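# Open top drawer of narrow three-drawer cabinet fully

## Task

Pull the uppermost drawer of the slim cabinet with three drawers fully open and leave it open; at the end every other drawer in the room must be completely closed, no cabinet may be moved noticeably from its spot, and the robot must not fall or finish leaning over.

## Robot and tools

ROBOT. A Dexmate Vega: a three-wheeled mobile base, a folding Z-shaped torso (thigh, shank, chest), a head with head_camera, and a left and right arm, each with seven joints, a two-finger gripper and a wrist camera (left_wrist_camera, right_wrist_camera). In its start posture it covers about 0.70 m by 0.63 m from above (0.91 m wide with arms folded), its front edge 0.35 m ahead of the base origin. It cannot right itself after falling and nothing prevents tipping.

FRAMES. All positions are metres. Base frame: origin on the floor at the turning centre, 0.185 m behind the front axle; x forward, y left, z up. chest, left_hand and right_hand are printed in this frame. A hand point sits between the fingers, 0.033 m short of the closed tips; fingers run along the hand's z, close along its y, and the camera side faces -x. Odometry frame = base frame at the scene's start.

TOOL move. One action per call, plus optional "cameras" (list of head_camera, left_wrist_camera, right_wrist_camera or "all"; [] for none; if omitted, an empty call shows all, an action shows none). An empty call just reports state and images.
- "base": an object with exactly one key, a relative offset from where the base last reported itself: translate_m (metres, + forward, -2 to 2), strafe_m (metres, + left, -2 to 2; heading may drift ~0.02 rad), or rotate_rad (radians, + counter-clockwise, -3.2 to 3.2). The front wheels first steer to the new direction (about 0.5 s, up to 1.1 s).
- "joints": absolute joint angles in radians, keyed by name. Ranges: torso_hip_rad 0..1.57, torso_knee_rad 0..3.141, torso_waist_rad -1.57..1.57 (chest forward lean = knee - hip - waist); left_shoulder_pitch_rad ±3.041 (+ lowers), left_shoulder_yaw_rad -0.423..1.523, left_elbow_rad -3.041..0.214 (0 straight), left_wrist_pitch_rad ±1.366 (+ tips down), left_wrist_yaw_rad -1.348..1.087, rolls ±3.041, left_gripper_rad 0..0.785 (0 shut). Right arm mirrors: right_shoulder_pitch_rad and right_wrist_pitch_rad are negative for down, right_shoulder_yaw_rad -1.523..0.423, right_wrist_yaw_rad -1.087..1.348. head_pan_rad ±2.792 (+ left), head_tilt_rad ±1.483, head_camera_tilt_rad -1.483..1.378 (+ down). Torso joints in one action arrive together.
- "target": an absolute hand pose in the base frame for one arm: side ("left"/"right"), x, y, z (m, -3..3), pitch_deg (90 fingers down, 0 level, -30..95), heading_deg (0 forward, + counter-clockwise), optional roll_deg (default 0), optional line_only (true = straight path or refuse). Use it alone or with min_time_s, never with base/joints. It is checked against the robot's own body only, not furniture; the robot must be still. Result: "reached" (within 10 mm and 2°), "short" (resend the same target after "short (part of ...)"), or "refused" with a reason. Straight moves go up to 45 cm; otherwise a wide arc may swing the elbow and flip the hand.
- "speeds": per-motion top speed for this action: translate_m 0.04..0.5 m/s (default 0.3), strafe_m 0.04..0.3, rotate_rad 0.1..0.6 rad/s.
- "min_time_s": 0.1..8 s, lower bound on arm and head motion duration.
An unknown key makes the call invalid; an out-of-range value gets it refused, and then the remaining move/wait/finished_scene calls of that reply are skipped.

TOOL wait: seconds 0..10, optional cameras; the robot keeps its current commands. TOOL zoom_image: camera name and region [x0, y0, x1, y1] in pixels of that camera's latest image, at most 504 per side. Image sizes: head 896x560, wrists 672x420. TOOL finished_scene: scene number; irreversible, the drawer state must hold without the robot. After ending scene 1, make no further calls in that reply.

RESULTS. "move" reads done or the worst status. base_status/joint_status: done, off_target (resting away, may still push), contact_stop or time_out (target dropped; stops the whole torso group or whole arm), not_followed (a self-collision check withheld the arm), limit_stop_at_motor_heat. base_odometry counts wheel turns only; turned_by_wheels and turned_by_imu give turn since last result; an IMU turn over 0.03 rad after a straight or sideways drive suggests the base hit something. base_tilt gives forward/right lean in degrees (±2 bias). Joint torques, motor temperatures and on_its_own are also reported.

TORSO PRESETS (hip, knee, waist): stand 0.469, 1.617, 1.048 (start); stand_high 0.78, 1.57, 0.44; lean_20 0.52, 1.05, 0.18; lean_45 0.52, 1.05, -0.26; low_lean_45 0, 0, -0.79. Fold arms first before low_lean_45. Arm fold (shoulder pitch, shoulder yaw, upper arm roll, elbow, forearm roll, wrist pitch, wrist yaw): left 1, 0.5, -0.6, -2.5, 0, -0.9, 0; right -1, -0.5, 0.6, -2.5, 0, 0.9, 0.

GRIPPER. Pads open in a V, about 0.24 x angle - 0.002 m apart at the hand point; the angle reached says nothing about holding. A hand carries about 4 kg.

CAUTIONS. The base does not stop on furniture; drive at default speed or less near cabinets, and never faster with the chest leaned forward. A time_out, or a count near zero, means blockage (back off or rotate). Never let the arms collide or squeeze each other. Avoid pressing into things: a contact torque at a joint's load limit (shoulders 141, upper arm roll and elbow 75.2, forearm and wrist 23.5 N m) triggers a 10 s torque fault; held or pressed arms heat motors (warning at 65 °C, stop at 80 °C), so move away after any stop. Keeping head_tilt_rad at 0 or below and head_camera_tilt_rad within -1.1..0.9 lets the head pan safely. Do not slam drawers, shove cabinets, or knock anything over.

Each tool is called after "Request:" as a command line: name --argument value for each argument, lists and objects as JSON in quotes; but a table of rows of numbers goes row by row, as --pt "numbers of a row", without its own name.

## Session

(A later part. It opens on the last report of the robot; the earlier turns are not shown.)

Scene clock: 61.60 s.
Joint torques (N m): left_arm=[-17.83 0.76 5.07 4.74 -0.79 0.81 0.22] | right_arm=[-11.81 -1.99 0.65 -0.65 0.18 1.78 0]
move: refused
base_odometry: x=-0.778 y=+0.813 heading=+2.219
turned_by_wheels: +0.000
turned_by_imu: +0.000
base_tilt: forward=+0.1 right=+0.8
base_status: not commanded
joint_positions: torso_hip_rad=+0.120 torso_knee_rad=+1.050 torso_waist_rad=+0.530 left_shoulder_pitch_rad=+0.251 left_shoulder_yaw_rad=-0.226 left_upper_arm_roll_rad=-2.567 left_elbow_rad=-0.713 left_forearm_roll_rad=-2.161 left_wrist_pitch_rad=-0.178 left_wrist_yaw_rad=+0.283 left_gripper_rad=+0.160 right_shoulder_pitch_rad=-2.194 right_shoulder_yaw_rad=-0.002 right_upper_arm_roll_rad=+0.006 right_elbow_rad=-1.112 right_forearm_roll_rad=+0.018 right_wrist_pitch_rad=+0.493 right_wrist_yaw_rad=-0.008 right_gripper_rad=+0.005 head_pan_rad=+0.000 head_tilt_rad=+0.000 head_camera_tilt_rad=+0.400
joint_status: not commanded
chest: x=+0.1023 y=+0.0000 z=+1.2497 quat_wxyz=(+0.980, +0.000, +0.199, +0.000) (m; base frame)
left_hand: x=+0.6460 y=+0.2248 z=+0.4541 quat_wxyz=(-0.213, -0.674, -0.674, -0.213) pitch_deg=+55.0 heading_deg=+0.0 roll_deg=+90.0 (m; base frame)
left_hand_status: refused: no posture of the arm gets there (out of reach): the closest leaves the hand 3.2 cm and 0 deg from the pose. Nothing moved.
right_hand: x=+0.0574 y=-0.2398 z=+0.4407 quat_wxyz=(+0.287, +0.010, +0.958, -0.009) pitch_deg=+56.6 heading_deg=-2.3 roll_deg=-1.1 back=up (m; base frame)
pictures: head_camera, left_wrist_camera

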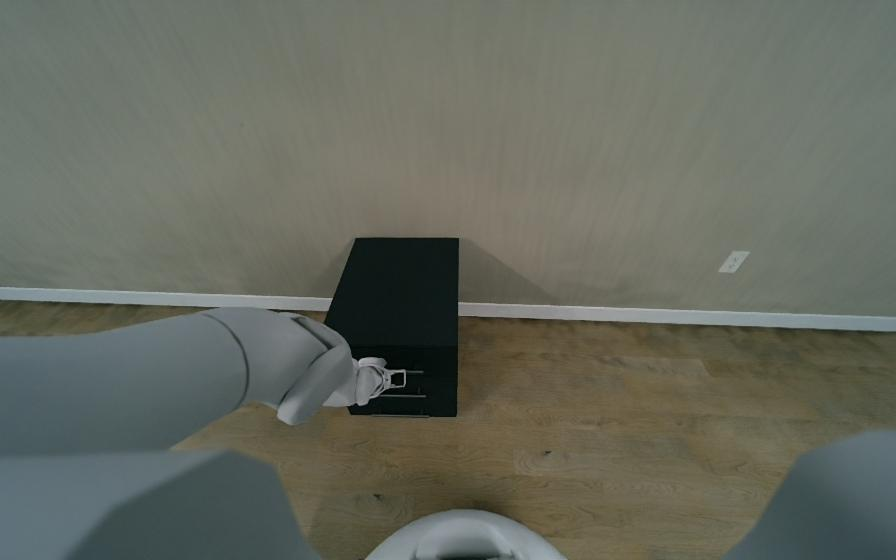

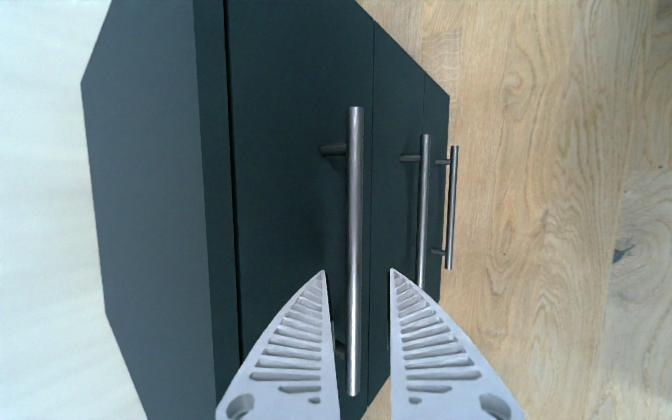

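Request:
move --target '{"side": "left", "x": 0.57, "y": 0.225, "z": 0.58, "pitch_deg": 55, "heading_deg": 0, "roll_deg": 90, "line_only": true}'

Request:
move --joints '{"torso_hip_rad": 0.05, "torso_knee_rad": 0.9, "torso_waist_rad": 0.30, "head_camera_tilt_rad": 0.3}'

Request:
move --target '{"side": "left", "x": 0.646, "y": 0.225, "z": 0.454, "pitch_deg": 55, "heading_deg": 0, "roll_deg": 90}' --cameras '["left_wrist_camera", "head_camera"]'

Scene clock: 67.13 s.
Joint torques (N m): left_arm=[-26.16 -3.61 -0.13 -0.42 0.02 -1.4 0.78] | right_arm=[-11.45 -2.01 0.61 0.06 0.07 1.59 0.06]
move: done
base_odometry: x=-0.778 y=+0.813 heading=+2.219
turned_by_wheels: +0.000
turned_by_imu: +0.000
base_tilt: forward=+0.1 right=+0.8
base_status: not commanded
joint_positions: torso_hip_rad=+0.120 torso_knee_rad=+1.050 torso_waist_rad=+0.530 left_shoulder_pitch_rad=-0.279 left_shoulder_yaw_rad=-0.423 left_upper_arm_roll_rad=-2.782 left_elbow_rad=-1.740 left_forearm_roll_rad=-1.961 left_wrist_pitch_rad=-0.395 left_wrist_yaw_rad=+0.744 left_gripper_rad=+0.160 right_shoulder_pitch_rad=-2.194 right_shoulder_yaw_rad=-0.002 right_upper_arm_roll_rad=+0.006 right_elbow_rad=-1.112 right_forearm_roll_rad=+0.018 right_wrist_pitch_rad=+0.493 right_wrist_yaw_rad=-0.008 right_gripper_rad=+0.005 head_pan_rad=+0.000 head_tilt_rad=+0.000 head_camera_tilt_rad=+0.400
joint_status: not commanded
chest: x=+0.1023 y=+0.0000 z=+1.2497 quat_wxyz=(+0.980, +0.000, +0.199, +0.000) (m; base frame)
left_hand: x=+0.5703 y=+0.2254 z=+0.5792 quat_wxyz=(-0.212, -0.674, -0.674, -0.213) pitch_deg=+55.0 heading_deg=+0.1 roll_deg=-90.0 (m; base frame)
left_hand_status: reached (straight line, planned for 3.6 s): 1 mm and 0.0 deg off.
right_hand: x=+0.0574 y=-0.2398 z=+0.4407 quat_wxyz=(+0.287, +0.010, +0.958, -0.009) pitch_deg=+56.6 heading_deg=-2.3 roll_deg=-1.1 back=up (m; base frame)
pictures: none

Scene clock: 69.27 s.
Joint torques (N m): left_arm=[-23.89 -3.32 -1.12 -2.01 0.08 -0.7 0.75] | right_arm=[-15.05 -1.66 0.39 0.5 0.1 1.52 -0.1]
move: done
base_odometry: x=-0.778 y=+0.813 heading=+2.219
turned_by_wheels: +0.000
turned_by_imu: +0.000
base_tilt: forward=+0.1 right=+0.7
base_status: not commanded
joint_positions: torso_hip_rad=+0.050 torso_knee_rad=+0.900 torso_waist_rad=+0.300 left_shoulder_pitch_rad=-0.281 left_shoulder_yaw_rad=-0.423 left_upper_arm_roll_rad=-2.783 left_elbow_rad=-1.744 left_forearm_roll_rad=-1.959 left_wrist_pitch_rad=-0.396 left_wrist_yaw_rad=+0.746 left_gripper_rad=+0.160 right_shoulder_pitch_rad=-2.194 right_shoulder_yaw_rad=-0.002 right_upper_arm_roll_rad=+0.006 right_elbow_rad=-1.112 right_forearm_roll_rad=+0.018 right_wrist_pitch_rad=+0.493 right_wrist_yaw_rad=-0.008 right_gripper_rad=+0.005 head_pan_rad=+0.000 head_tilt_rad=+0.000 head_camera_tilt_rad=+0.300
joint_status: all done
chest: x=+0.1434 y=+0.0000 z=+1.1855 quat_wxyz=(+0.962, +0.000, +0.272, +0.000) (m; base frame)
left_hand: x=+0.5058 y=+0.2253 z=+0.4534 quat_wxyz=(-0.161, -0.688, -0.688, -0.162) pitch_deg=+63.6 heading_deg=+0.0 roll_deg=-90.0 (m; base frame)
right_hand: x=-0.0217 y=-0.2398 z=+0.3923 quat_wxyz=(+0.215, +0.009, +0.977, -0.009) pitch_deg=+65.2 heading_deg=-3.0 roll_deg=-2.0 back=up (m; base frame)
pictures: none

Scene clock: 72.03 s.
Joint torques (N m): left_arm=[-16.44 2.41 4.67 1.34 -0.61 0.22 0.38] | right_arm=[-14.8 -2.17 0.32 0.47 0.22 1.32 0.06]
move: done
base_odometry: x=-0.778 y=+0.813 heading=+2.219
turned_by_wheels: +0.000
turned_by_imu: +0.000
base_tilt: forward=+0.1 right=+0.7
base_status: not commanded
joint_positions: torso_hip_rad=+0.050 torso_knee_rad=+0.900 torso_waist_rad=+0.300 left_shoulder_pitch_rad=-0.231 left_shoulder_yaw_rad=-0.349 left_upper_arm_roll_rad=-2.722 left_elbow_rad=-1.376 left_forearm_roll_rad=-2.016 left_wrist_pitch_rad=-0.315 left_wrist_yaw_rad=+0.587 left_gripper_rad=+0.160 right_shoulder_pitch_rad=-2.194 right_shoulder_yaw_rad=-0.002 right_upper_arm_roll_rad=+0.006 right_elbow_rad=-1.112 right_forearm_roll_rad=+0.018 right_wrist_pitch_rad=+0.493 right_wrist_yaw_rad=-0.008 right_gripper_rad=+0.005 head_pan_rad=+0.000 head_tilt_rad=+0.000 head_camera_tilt_rad=+0.300
joint_status: not commanded
chest: x=+0.1434 y=+0.0000 z=+1.1855 quat_wxyz=(+0.962, +0.000, +0.272, +0.000) (m; base frame)
left_hand: x=+0.6447 y=+0.2248 z=+0.4539 quat_wxyz=(-0.212, -0.675, -0.675, -0.212) pitch_deg=+55.1 heading_deg=+0.0 roll_deg=+90.0 (m; base frame)
left_hand_status: reached (straight line, planned for 1.5 s): 1 mm and 0.1 deg off.
right_hand: x=-0.0217 y=-0.2398 z=+0.3923 quat_wxyz=(+0.215, +0.009, +0.977, -0.009) pitch_deg=+65.2 heading_deg=-3.0 roll_deg=-2.0 back=up (m; base frame)
pictures: head_camera, left_wrist_camera

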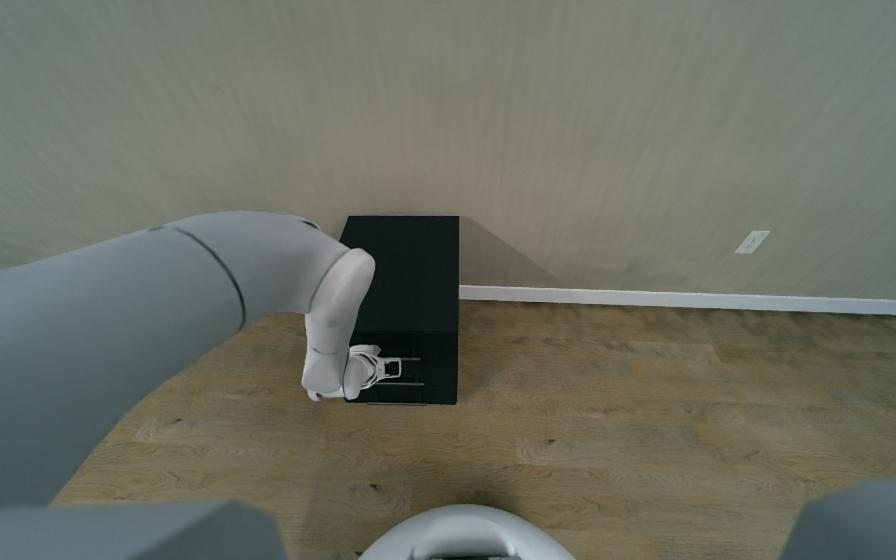

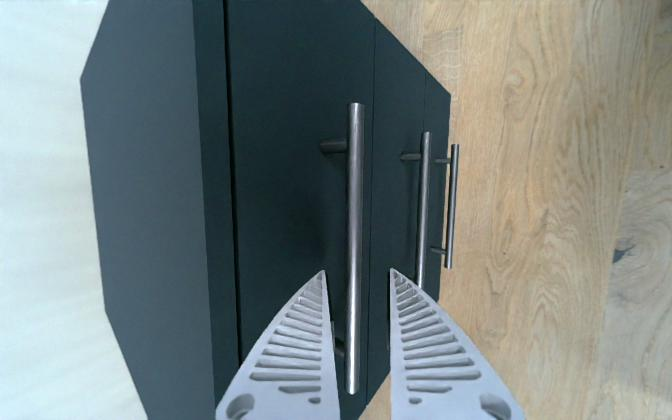

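Request:
move --target '{"side": "left", "x": 0.675, "y": 0.225, "z": 0.413, "pitch_deg": 55, "heading_deg": 0, "roll_deg": 90, "line_only": true}' --cameras '["left_wrist_camera", "head_camera"]'

Scene clock: 75.00 s.
Joint torques (N m): left_arm=[-24.72 0.8 6.18 9.28 -1.28 0.27 1.73] | right_arm=[-14.92 -0.61 0.04 0.53 0.27 1.9 0.01]
move: done
base_odometry: x=-0.778 y=+0.813 heading=+2.219
turned_by_wheels: +0.000
turned_by_imu: +0.000
base_tilt: forward=+0.1 right=+0.8
base_status: not commanded
joint_positions: torso_hip_rad=+0.050 torso_knee_rad=+0.900 torso_waist_rad=+0.300 left_shoulder_pitch_rad=-0.059 left_shoulder_yaw_rad=-0.264 left_upper_arm_roll_rad=-2.683 left_elbow_rad=-1.010 left_forearm_roll_rad=-2.049 left_wrist_pitch_rad=-0.225 left_wrist_yaw_rad=+0.423 left_gripper_rad=+0.160 right_shoulder_pitch_rad=-2.194 right_shoulder_yaw_rad=-0.002 right_upper_arm_roll_rad=+0.006 right_elbow_rad=-1.112 right_forearm_roll_rad=+0.018 right_wrist_pitch_rad=+0.493 right_wrist_yaw_rad=-0.008 right_gripper_rad=+0.005 head_pan_rad=+0.000 head_tilt_rad=+0.000 head_camera_tilt_rad=+0.300
joint_status: not commanded
chest: x=+0.1433 y=+0.0000 z=+1.1856 quat_wxyz=(+0.962, +0.000, +0.271, +0.000) (m; base frame)
left_hand: x=+0.6741 y=+0.2249 z=+0.4131 quat_wxyz=(-0.212, -0.675, -0.675, -0.212) pitch_deg=+55.1 heading_deg=+0.0 roll_deg=+90.0 (m; base frame)
left_hand_status: reached (straight line, planned for 1.5 s): 1 mm and 0.1 deg off.
right_hand: x=-0.0217 y=-0.2398 z=+0.3923 quat_wxyz=(+0.215, +0.009, +0.977, -0.009) pitch_deg=+65.2 heading_deg=-3.0 roll_deg=-2.0 back=up (m; base frame)
pictures: head_camera, left_wrist_camera

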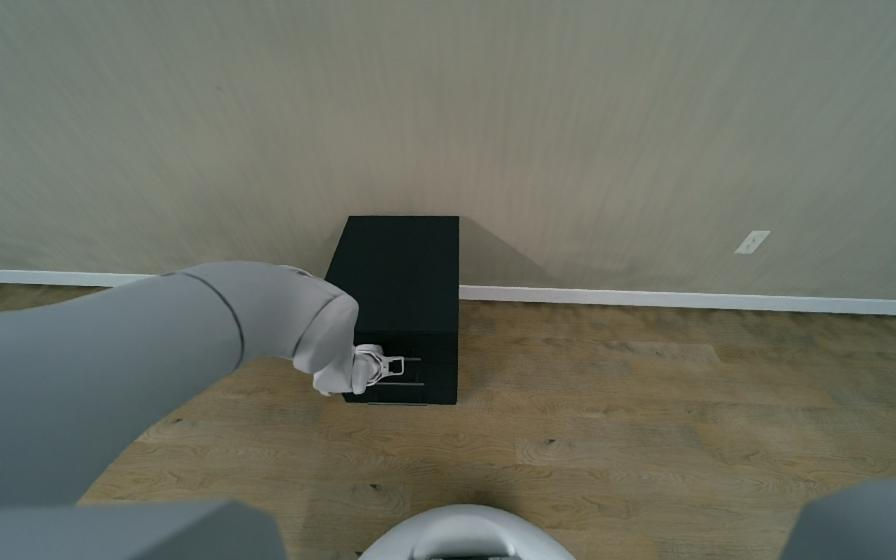

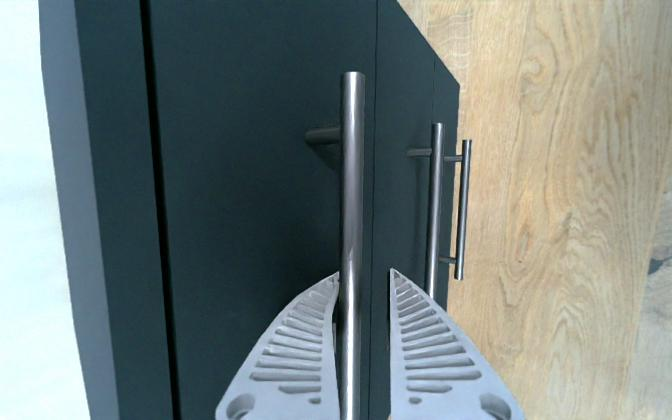

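Request:
move --joints '{"left_gripper_rad": 0.0}' --cameras '["left_wrist_camera"]'

Request:
move --base '{"translate_m": -0.08}' --speeds '{"translate_m": 0.08}' --cameras '["left_wrist_camera", "head_camera"]'

Scene clock: 76.03 s.
Joint torques (N m): left_arm=[-12.92 1.41 3.26 1.16 0.13 0.11 -0.49] | right_arm=[-14.55 -0.27 -0.16 1.31 0.13 1.82 0.07]
move: done
base_odometry: x=-0.778 y=+0.813 heading=+2.219
turned_by_wheels: +0.000
turned_by_imu: +0.000
base_tilt: forward=+0.1 right=+0.8
base_status: not commanded
joint_positions: torso_hip_rad=+0.050 torso_knee_rad=+0.900 torso_waist_rad=+0.300 left_shoulder_pitch_rad=-0.058 left_shoulder_yaw_rad=-0.264 left_upper_arm_roll_rad=-2.683 left_elbow_rad=-1.006 left_forearm_roll_rad=-2.050 left_wrist_pitch_rad=-0.224 left_wrist_yaw_rad=+0.422 left_gripper_rad=+0.000 right_shoulder_pitch_rad=-2.194 right_shoulder_yaw_rad=-0.002 right_upper_arm_roll_rad=+0.006 right_elbow_rad=-1.112 right_forearm_roll_rad=+0.018 right_wrist_pitch_rad=+0.493 right_wrist_yaw_rad=-0.008 right_gripper_rad=+0.005 head_pan_rad=+0.000 head_tilt_rad=+0.000 head_camera_tilt_rad=+0.300
joint_status: all done
chest: x=+0.1433 y=+0.0000 z=+1.1856 quat_wxyz=(+0.962, +0.000, +0.271, +0.000) (m; base frame)
left_hand: x=+0.6752 y=+0.2249 z=+0.4134 quat_wxyz=(-0.213, -0.674, -0.674, -0.213) pitch_deg=+55.0 heading_deg=+0.0 roll_deg=+90.0 (m; base frame)
right_hand: x=-0.0217 y=-0.2398 z=+0.3923 quat_wxyz=(+0.215, +0.009, +0.977, -0.009) pitch_deg=+65.2 heading_deg=-3.0 roll_deg=-2.0 back=up (m; base frame)
pictures: left_wrist_camera

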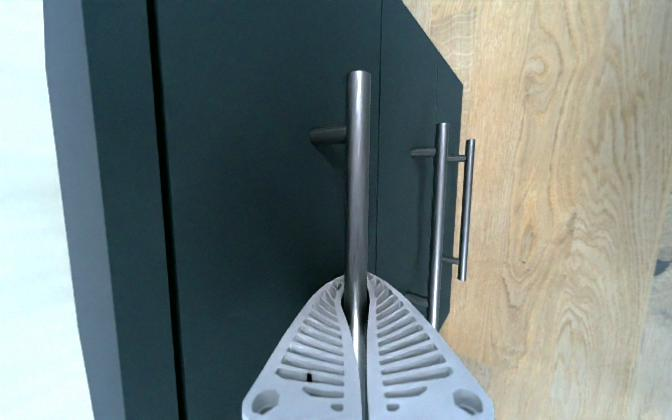

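Scene clock: 77.83 s.
Joint torques (N m): left_arm=[-11.76 -4.19 0.12 2.21 1.03 -1.91 -0.63] | right_arm=[-14.29 -1.1 0.8 -0.73 0.06 1.1 -0.11]
move: done
base_odometry: x=-0.730 y=+0.749 heading=+2.219
turned_by_wheels: +0.000
turned_by_imu: +0.001
base_tilt: forward=+0.1 right=+0.8
base_status: done
joint_positions: torso_hip_rad=+0.050 torso_knee_rad=+0.900 torso_waist_rad=+0.300 left_shoulder_pitch_rad=-0.058 left_shoulder_yaw_rad=-0.263 left_upper_arm_roll_rad=-2.682 left_elbow_rad=-1.006 left_forearm_roll_rad=-2.050 left_wrist_pitch_rad=-0.223 left_wrist_yaw_rad=+0.422 left_gripper_rad=+0.000 right_shoulder_pitch_rad=-2.194 right_shoulder_yaw_rad=-0.002 right_upper_arm_roll_rad=+0.006 right_elbow_rad=-1.112 right_forearm_roll_rad=+0.018 right_wrist_pitch_rad=+0.493 right_wrist_yaw_rad=-0.008 right_gripper_rad=+0.005 head_pan_rad=+0.000 head_tilt_rad=+0.000 head_camera_tilt_rad=+0.300
joint_status: not commanded
chest: x=+0.1433 y=+0.0000 z=+1.1856 quat_wxyz=(+0.962, +0.000, +0.271, +0.000) (m; base frame)
left_hand: x=+0.6753 y=+0.2254 z=+0.4134 quat_wxyz=(-0.213, -0.674, -0.674, -0.213) pitch_deg=+54.9 heading_deg=+0.1 roll_deg=-89.9 (m; base frame)
right_hand: x=-0.0217 y=-0.2398 z=+0.3923 quat_wxyz=(+0.215, +0.009, +0.977, -0.009) pitch_deg=+65.2 heading_deg=-3.0 roll_deg=-2.0 back=up (m; base frame)
pictures: head_camera, left_wrist_camera

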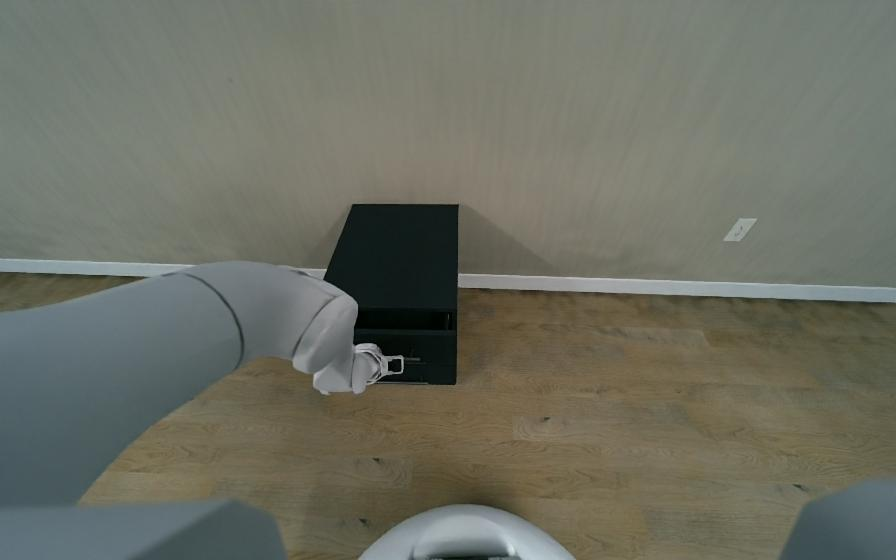

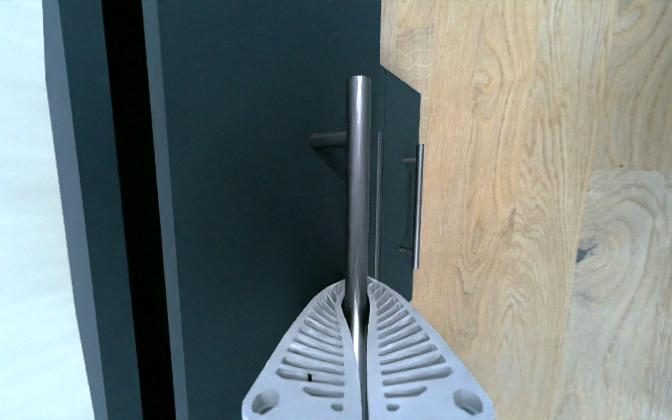

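Request:
move --base '{"translate_m": -0.22}' --speeds '{"translate_m": 0.12}' --cameras '["left_wrist_camera", "head_camera"]'

Request:
move --base '{"translate_m": -0.05}' --speeds '{"translate_m": 0.06}' --cameras '["left_wrist_camera", "head_camera"]'

Scene clock: 80.87 s.
Joint torques (N m): left_arm=[-13.47 -6.42 -1.62 3.33 1.28 -2.4 -0.37] | right_arm=[-14.17 -1.31 0.68 -0.05 0.09 1.93 -0.1]
move: done
base_odometry: x=-0.597 y=+0.574 heading=+2.219
turned_by_wheels: +0.000
turned_by_imu: -0.001
base_tilt: forward=+0.1 right=+0.8
base_status: done
joint_positions: torso_hip_rad=+0.050 torso_knee_rad=+0.900 torso_waist_rad=+0.300 left_shoulder_pitch_rad=-0.058 left_shoulder_yaw_rad=-0.263 left_upper_arm_roll_rad=-2.682 left_elbow_rad=-1.006 left_forearm_roll_rad=-2.050 left_wrist_pitch_rad=-0.223 left_wrist_yaw_rad=+0.422 left_gripper_rad=+0.000 right_shoulder_pitch_rad=-2.194 right_shoulder_yaw_rad=-0.002 right_upper_arm_roll_rad=+0.006 right_elbow_rad=-1.112 right_forearm_roll_rad=+0.018 right_wrist_pitch_rad=+0.493 right_wrist_yaw_rad=-0.008 right_gripper_rad=+0.005 head_pan_rad=+0.000 head_tilt_rad=+0.000 head_camera_tilt_rad=+0.300
joint_status: not commanded
chest: x=+0.1433 y=+0.0000 z=+1.1856 quat_wxyz=(+0.962, +0.000, +0.271, +0.000) (m; base frame)
left_hand: x=+0.6752 y=+0.2257 z=+0.4134 quat_wxyz=(-0.212, -0.674, -0.674, -0.213) pitch_deg=+55.0 heading_deg=+0.1 roll_deg=-89.9 (m; base frame)
right_hand: x=-0.0217 y=-0.2398 z=+0.3923 quat_wxyz=(+0.215, +0.009, +0.977, -0.009) pitch_deg=+65.2 heading_deg=-3.0 roll_deg=-2.0 back=up (m; base frame)
pictures: head_camera, left_wrist_camera

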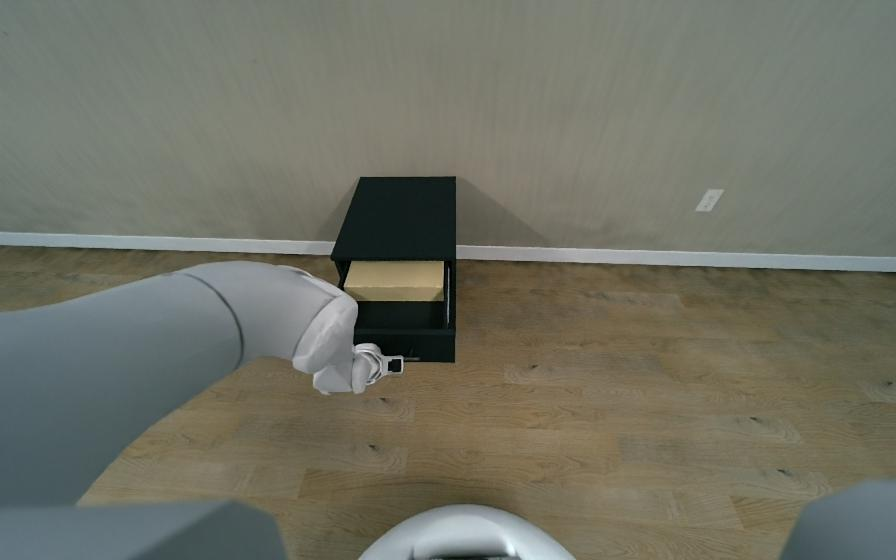

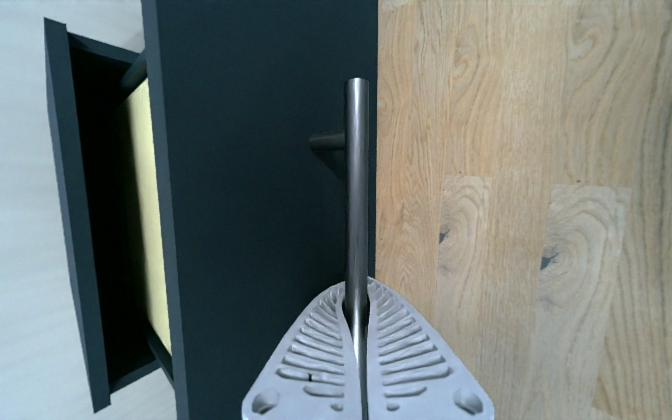

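Scene clock: 82.47 s.
Joint torques (N m): left_arm=[-14.17 -5.56 -2.16 2.74 1.14 -2.48 -0.49] | right_arm=[-15.13 -0.81 0.38 0.23 0.16 1.09 -0.04]
move: done
base_odometry: x=-0.566 y=+0.534 heading=+2.218
turned_by_wheels: -0.001
turned_by_imu: -0.001
base_tilt: forward=+0.1 right=+0.7
base_status: done
joint_positions: torso_hip_rad=+0.050 torso_knee_rad=+0.900 torso_waist_rad=+0.300 left_shoulder_pitch_rad=-0.058 left_shoulder_yaw_rad=-0.263 left_upper_arm_roll_rad=-2.682 left_elbow_rad=-1.006 left_forearm_roll_rad=-2.050 left_wrist_pitch_rad=-0.223 left_wrist_yaw_rad=+0.422 left_gripper_rad=+0.000 right_shoulder_pitch_rad=-2.194 right_shoulder_yaw_rad=-0.002 right_upper_arm_roll_rad=+0.006 right_elbow_rad=-1.112 right_forearm_roll_rad=+0.018 right_wrist_pitch_rad=+0.493 right_wrist_yaw_rad=-0.008 right_gripper_rad=+0.005 head_pan_rad=+0.000 head_tilt_rad=+0.000 head_camera_tilt_rad=+0.300
joint_status: not commanded
chest: x=+0.1433 y=+0.0000 z=+1.1856 quat_wxyz=(+0.962, +0.000, +0.271, +0.000) (m; base frame)
left_hand: x=+0.6753 y=+0.2256 z=+0.4134 quat_wxyz=(-0.213, -0.674, -0.674, -0.213) pitch_deg=+55.0 heading_deg=+0.1 roll_deg=-89.9 (m; base frame)
right_hand: x=-0.0217 y=-0.2398 z=+0.3923 quat_wxyz=(+0.215, +0.009, +0.977, -0.009) pitch_deg=+65.2 heading_deg=-3.0 roll_deg=-2.0 back=up (m; base frame)
pictures: head_camera, left_wrist_camera

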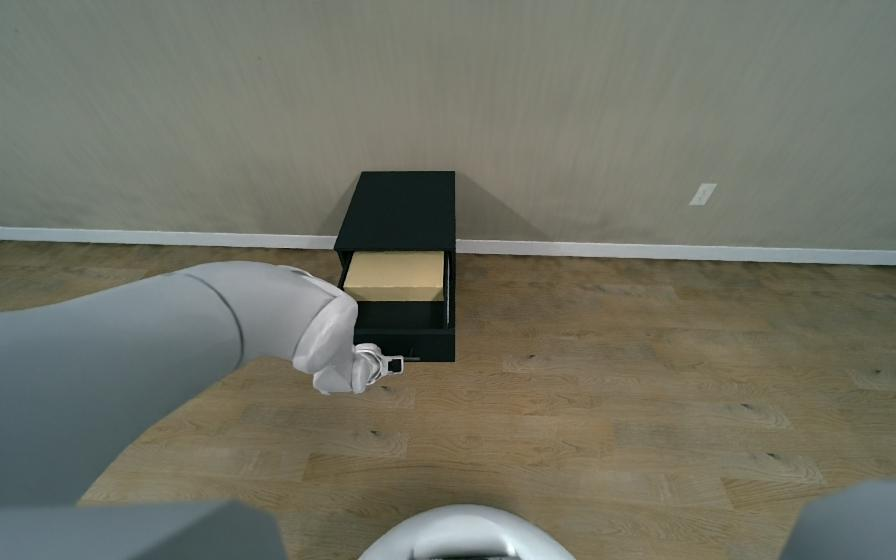

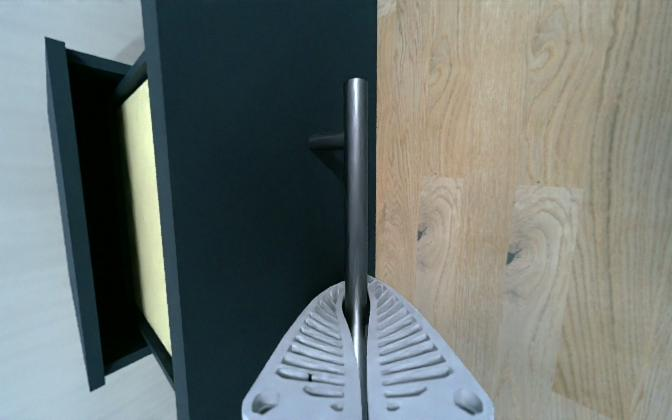

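Request:
move --base '{"translate_m": -0.04}' --speeds '{"translate_m": 0.05}' --cameras '["left_wrist_camera"]'

Request:
move --base '{"translate_m": -0.04}' --speeds '{"translate_m": 0.05}' --cameras '["left_wrist_camera", "head_camera"]'

Scene clock: 84.27 s.
Joint torques (N m): left_arm=[-6.72 -4.19 -1.25 -5.02 1.56 -0.56 -2.87] | right_arm=[-14.82 -0.47 0.51 -0.13 0.25 1.75 0.04]
move: done
base_odometry: x=-0.543 y=+0.502 heading=+2.217
turned_by_wheels: -0.001
turned_by_imu: -0.001
base_tilt: forward=+0.1 right=+0.7
base_status: done
joint_positions: torso_hip_rad=+0.050 torso_knee_rad=+0.900 torso_waist_rad=+0.300 left_shoulder_pitch_rad=-0.058 left_shoulder_yaw_rad=-0.263 left_upper_arm_roll_rad=-2.682 left_elbow_rad=-1.005 left_forearm_roll_rad=-2.050 left_wrist_pitch_rad=-0.224 left_wrist_yaw_rad=+0.423 left_gripper_rad=+0.000 right_shoulder_pitch_rad=-2.194 right_shoulder_yaw_rad=-0.002 right_upper_arm_roll_rad=+0.006 right_elbow_rad=-1.112 right_forearm_roll_rad=+0.018 right_wrist_pitch_rad=+0.493 right_wrist_yaw_rad=-0.008 right_gripper_rad=+0.005 head_pan_rad=+0.000 head_tilt_rad=+0.000 head_camera_tilt_rad=+0.300
joint_status: not commanded
chest: x=+0.1433 y=+0.0000 z=+1.1856 quat_wxyz=(+0.962, +0.000, +0.271, +0.000) (m; base frame)
left_hand: x=+0.6761 y=+0.2251 z=+0.4139 quat_wxyz=(-0.213, -0.674, -0.674, -0.214) pitch_deg=+54.8 heading_deg=+0.0 roll_deg=-90.0 (m; base frame)
right_hand: x=-0.0217 y=-0.2398 z=+0.3923 quat_wxyz=(+0.215, +0.009, +0.977, -0.009) pitch_deg=+65.2 heading_deg=-3.0 roll_deg=-2.0 back=up (m; base frame)
pictures: left_wrist_camera

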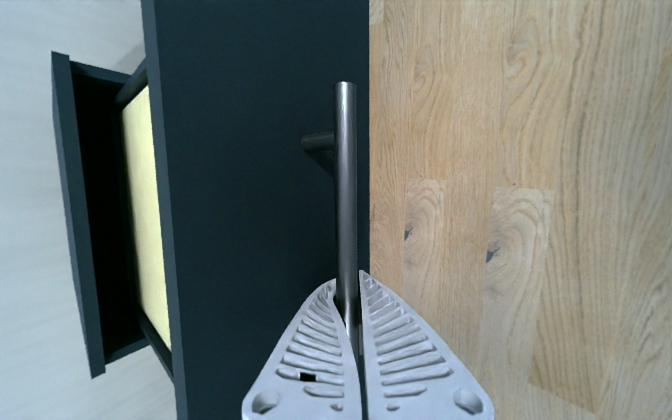

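Scene clock: 85.73 s.
Joint torques (N m): left_arm=[2.68 -0.84 -2.88 -6.37 1.1 1.69 -3.63] | right_arm=[-15.6 -1.71 0.82 0.45 0.05 1.84 -0.17]
move: done
base_odometry: x=-0.519 y=+0.470 heading=+2.216
turned_by_wheels: -0.001
turned_by_imu: -0.001
base_tilt: forward=+0.0 right=+0.8
base_status: done
joint_positions: torso_hip_rad=+0.050 torso_knee_rad=+0.900 torso_waist_rad=+0.300 left_shoulder_pitch_rad=-0.058 left_shoulder_yaw_rad=-0.264 left_upper_arm_roll_rad=-2.682 left_elbow_rad=-1.005 left_forearm_roll_rad=-2.050 left_wrist_pitch_rad=-0.224 left_wrist_yaw_rad=+0.423 left_gripper_rad=+0.000 right_shoulder_pitch_rad=-2.194 right_shoulder_yaw_rad=-0.002 right_upper_arm_roll_rad=+0.006 right_elbow_rad=-1.112 right_forearm_roll_rad=+0.018 right_wrist_pitch_rad=+0.493 right_wrist_yaw_rad=-0.008 right_gripper_rad=+0.005 head_pan_rad=+0.000 head_tilt_rad=+0.000 head_camera_tilt_rad=+0.300
joint_status: not commanded
chest: x=+0.1431 y=+0.0000 z=+1.1856 quat_wxyz=(+0.962, +0.000, +0.271, +0.000) (m; base frame)
left_hand: x=+0.6765 y=+0.2247 z=+0.4143 quat_wxyz=(-0.214, -0.674, -0.674, -0.214) pitch_deg=+54.8 heading_deg=-0.1 roll_deg=+89.9 (m; base frame)
right_hand: x=-0.0217 y=-0.2398 z=+0.3923 quat_wxyz=(+0.215, +0.009, +0.977, -0.009) pitch_deg=+65.2 heading_deg=-3.0 roll_deg=-2.0 back=up (m; base frame)
pictures: head_camera, left_wrist_camera

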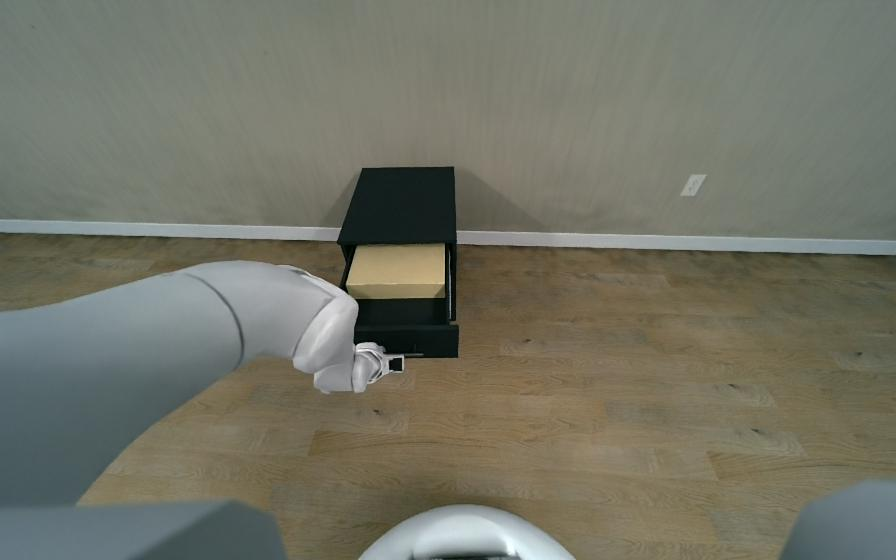

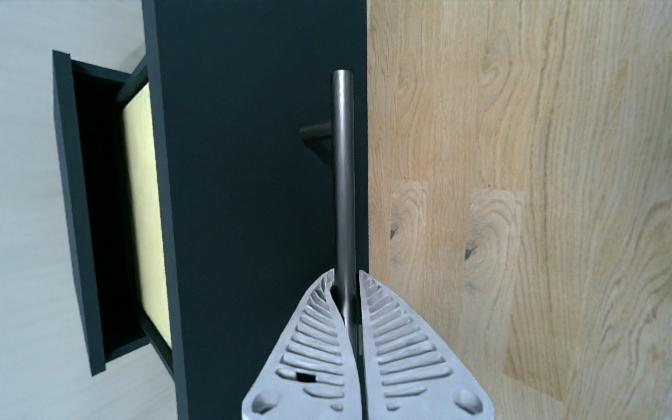

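Request:
move --joints '{"left_gripper_rad": 0.13}' --cameras '["left_wrist_camera"]'

Request:
move --target '{"side": "left", "x": 0.60, "y": 0.225, "z": 0.515, "pitch_deg": 55, "heading_deg": 0, "roll_deg": 90, "line_only": true}' --cameras '["left_wrist_camera", "head_camera"]'

Scene clock: 86.70 s.
Joint torques (N m): left_arm=[-13.71 1.25 -0.22 0.18 -0.48 0.92 -0.56] | right_arm=[-15.32 -1.04 0.43 1.62 0.08 1.65 0.04]
move: done
base_odometry: x=-0.519 y=+0.470 heading=+2.216
turned_by_wheels: +0.000
turned_by_imu: +0.000
base_tilt: forward=+0.1 right=+0.8
base_status: not commanded
joint_positions: torso_hip_rad=+0.050 torso_knee_rad=+0.900 torso_waist_rad=+0.300 left_shoulder_pitch_rad=-0.058 left_shoulder_yaw_rad=-0.264 left_upper_arm_roll_rad=-2.682 left_elbow_rad=-1.005 left_forearm_roll_rad=-2.049 left_wrist_pitch_rad=-0.224 left_wrist_yaw_rad=+0.422 left_gripper_rad=+0.130 right_shoulder_pitch_rad=-2.194 right_shoulder_yaw_rad=-0.002 right_upper_arm_roll_rad=+0.006 right_elbow_rad=-1.112 right_forearm_roll_rad=+0.018 right_wrist_pitch_rad=+0.493 right_wrist_yaw_rad=-0.008 right_gripper_rad=+0.005 head_pan_rad=+0.000 head_tilt_rad=+0.000 head_camera_tilt_rad=+0.300
joint_status: all done
chest: x=+0.1432 y=+0.0000 z=+1.1856 quat_wxyz=(+0.962, +0.000, +0.271, +0.000) (m; base frame)
left_hand: x=+0.6754 y=+0.2248 z=+0.4135 quat_wxyz=(-0.213, -0.674, -0.674, -0.213) pitch_deg=+54.9 heading_deg=+0.0 roll_deg=+90.0 (m; base frame)
right_hand: x=-0.0217 y=-0.2398 z=+0.3923 quat_wxyz=(+0.215, +0.009, +0.977, -0.009) pitch_deg=+65.2 heading_deg=-3.0 roll_deg=-2.0 back=up (m; base frame)
pictures: left_wrist_camera

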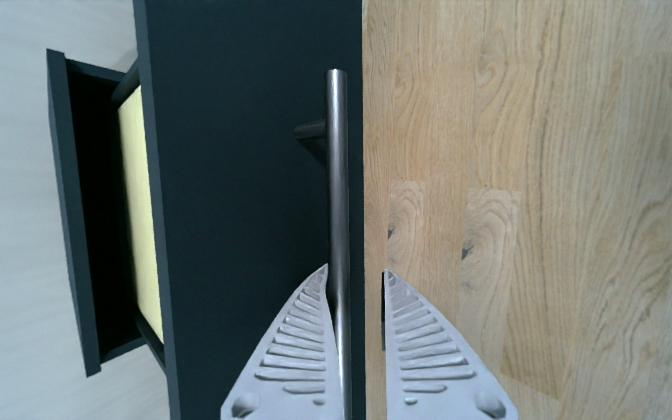

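Scene clock: 90.70 s.
Joint torques (N m): left_arm=[-26.11 -1.55 0.09 -1 0.19 -0.48 0.93] | right_arm=[-15.19 -1.52 0 0.31 0.17 1.33 -0.09]
move: done
base_odometry: x=-0.519 y=+0.470 heading=+2.216
turned_by_wheels: +0.000
turned_by_imu: +0.000
base_tilt: forward=+0.0 right=+0.7
base_status: not commanded
joint_positions: torso_hip_rad=+0.050 torso_knee_rad=+0.900 torso_waist_rad=+0.300 left_shoulder_pitch_rad=-0.425 left_shoulder_yaw_rad=-0.422 left_upper_arm_roll_rad=-2.792 left_elbow_rad=-1.765 left_forearm_roll_rad=-1.951 left_wrist_pitch_rad=-0.396 left_wrist_yaw_rad=+0.776 left_gripper_rad=+0.130 right_shoulder_pitch_rad=-2.194 right_shoulder_yaw_rad=-0.002 right_upper_arm_roll_rad=+0.006 right_elbow_rad=-1.112 right_forearm_roll_rad=+0.018 right_wrist_pitch_rad=+0.493 right_wrist_yaw_rad=-0.008 right_gripper_rad=+0.005 head_pan_rad=+0.000 head_tilt_rad=+0.000 head_camera_tilt_rad=+0.300
joint_status: not commanded
chest: x=+0.1433 y=+0.0000 z=+1.1855 quat_wxyz=(+0.962, +0.000, +0.271, +0.000) (m; base frame)
left_hand: x=+0.6004 y=+0.2253 z=+0.5141 quat_wxyz=(-0.212, -0.674, -0.674, -0.213) pitch_deg=+55.0 heading_deg=+0.0 roll_deg=-90.0 (m; base frame)
left_hand_status: reached (straight line, planned for 2.7 s): 1 mm and 0.0 deg off.
right_hand: x=-0.0217 y=-0.2398 z=+0.3923 quat_wxyz=(+0.215, +0.009, +0.977, -0.009) pitch_deg=+65.2 heading_deg=-3.0 roll_deg=-2.0 back=up (m; base frame)
pictures: head_camera, left_wrist_camera

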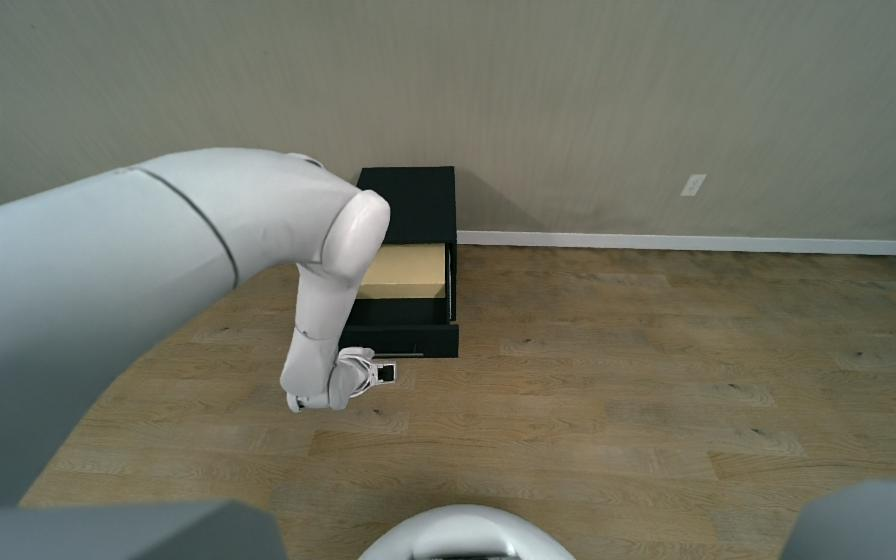

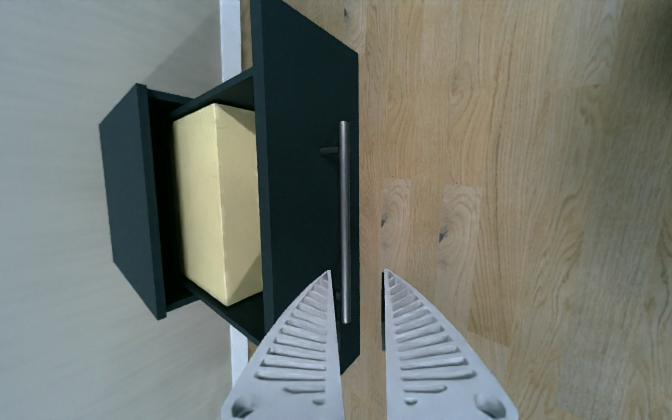

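Request:
finished_scene --scene 1

The scene is finished: the task was done.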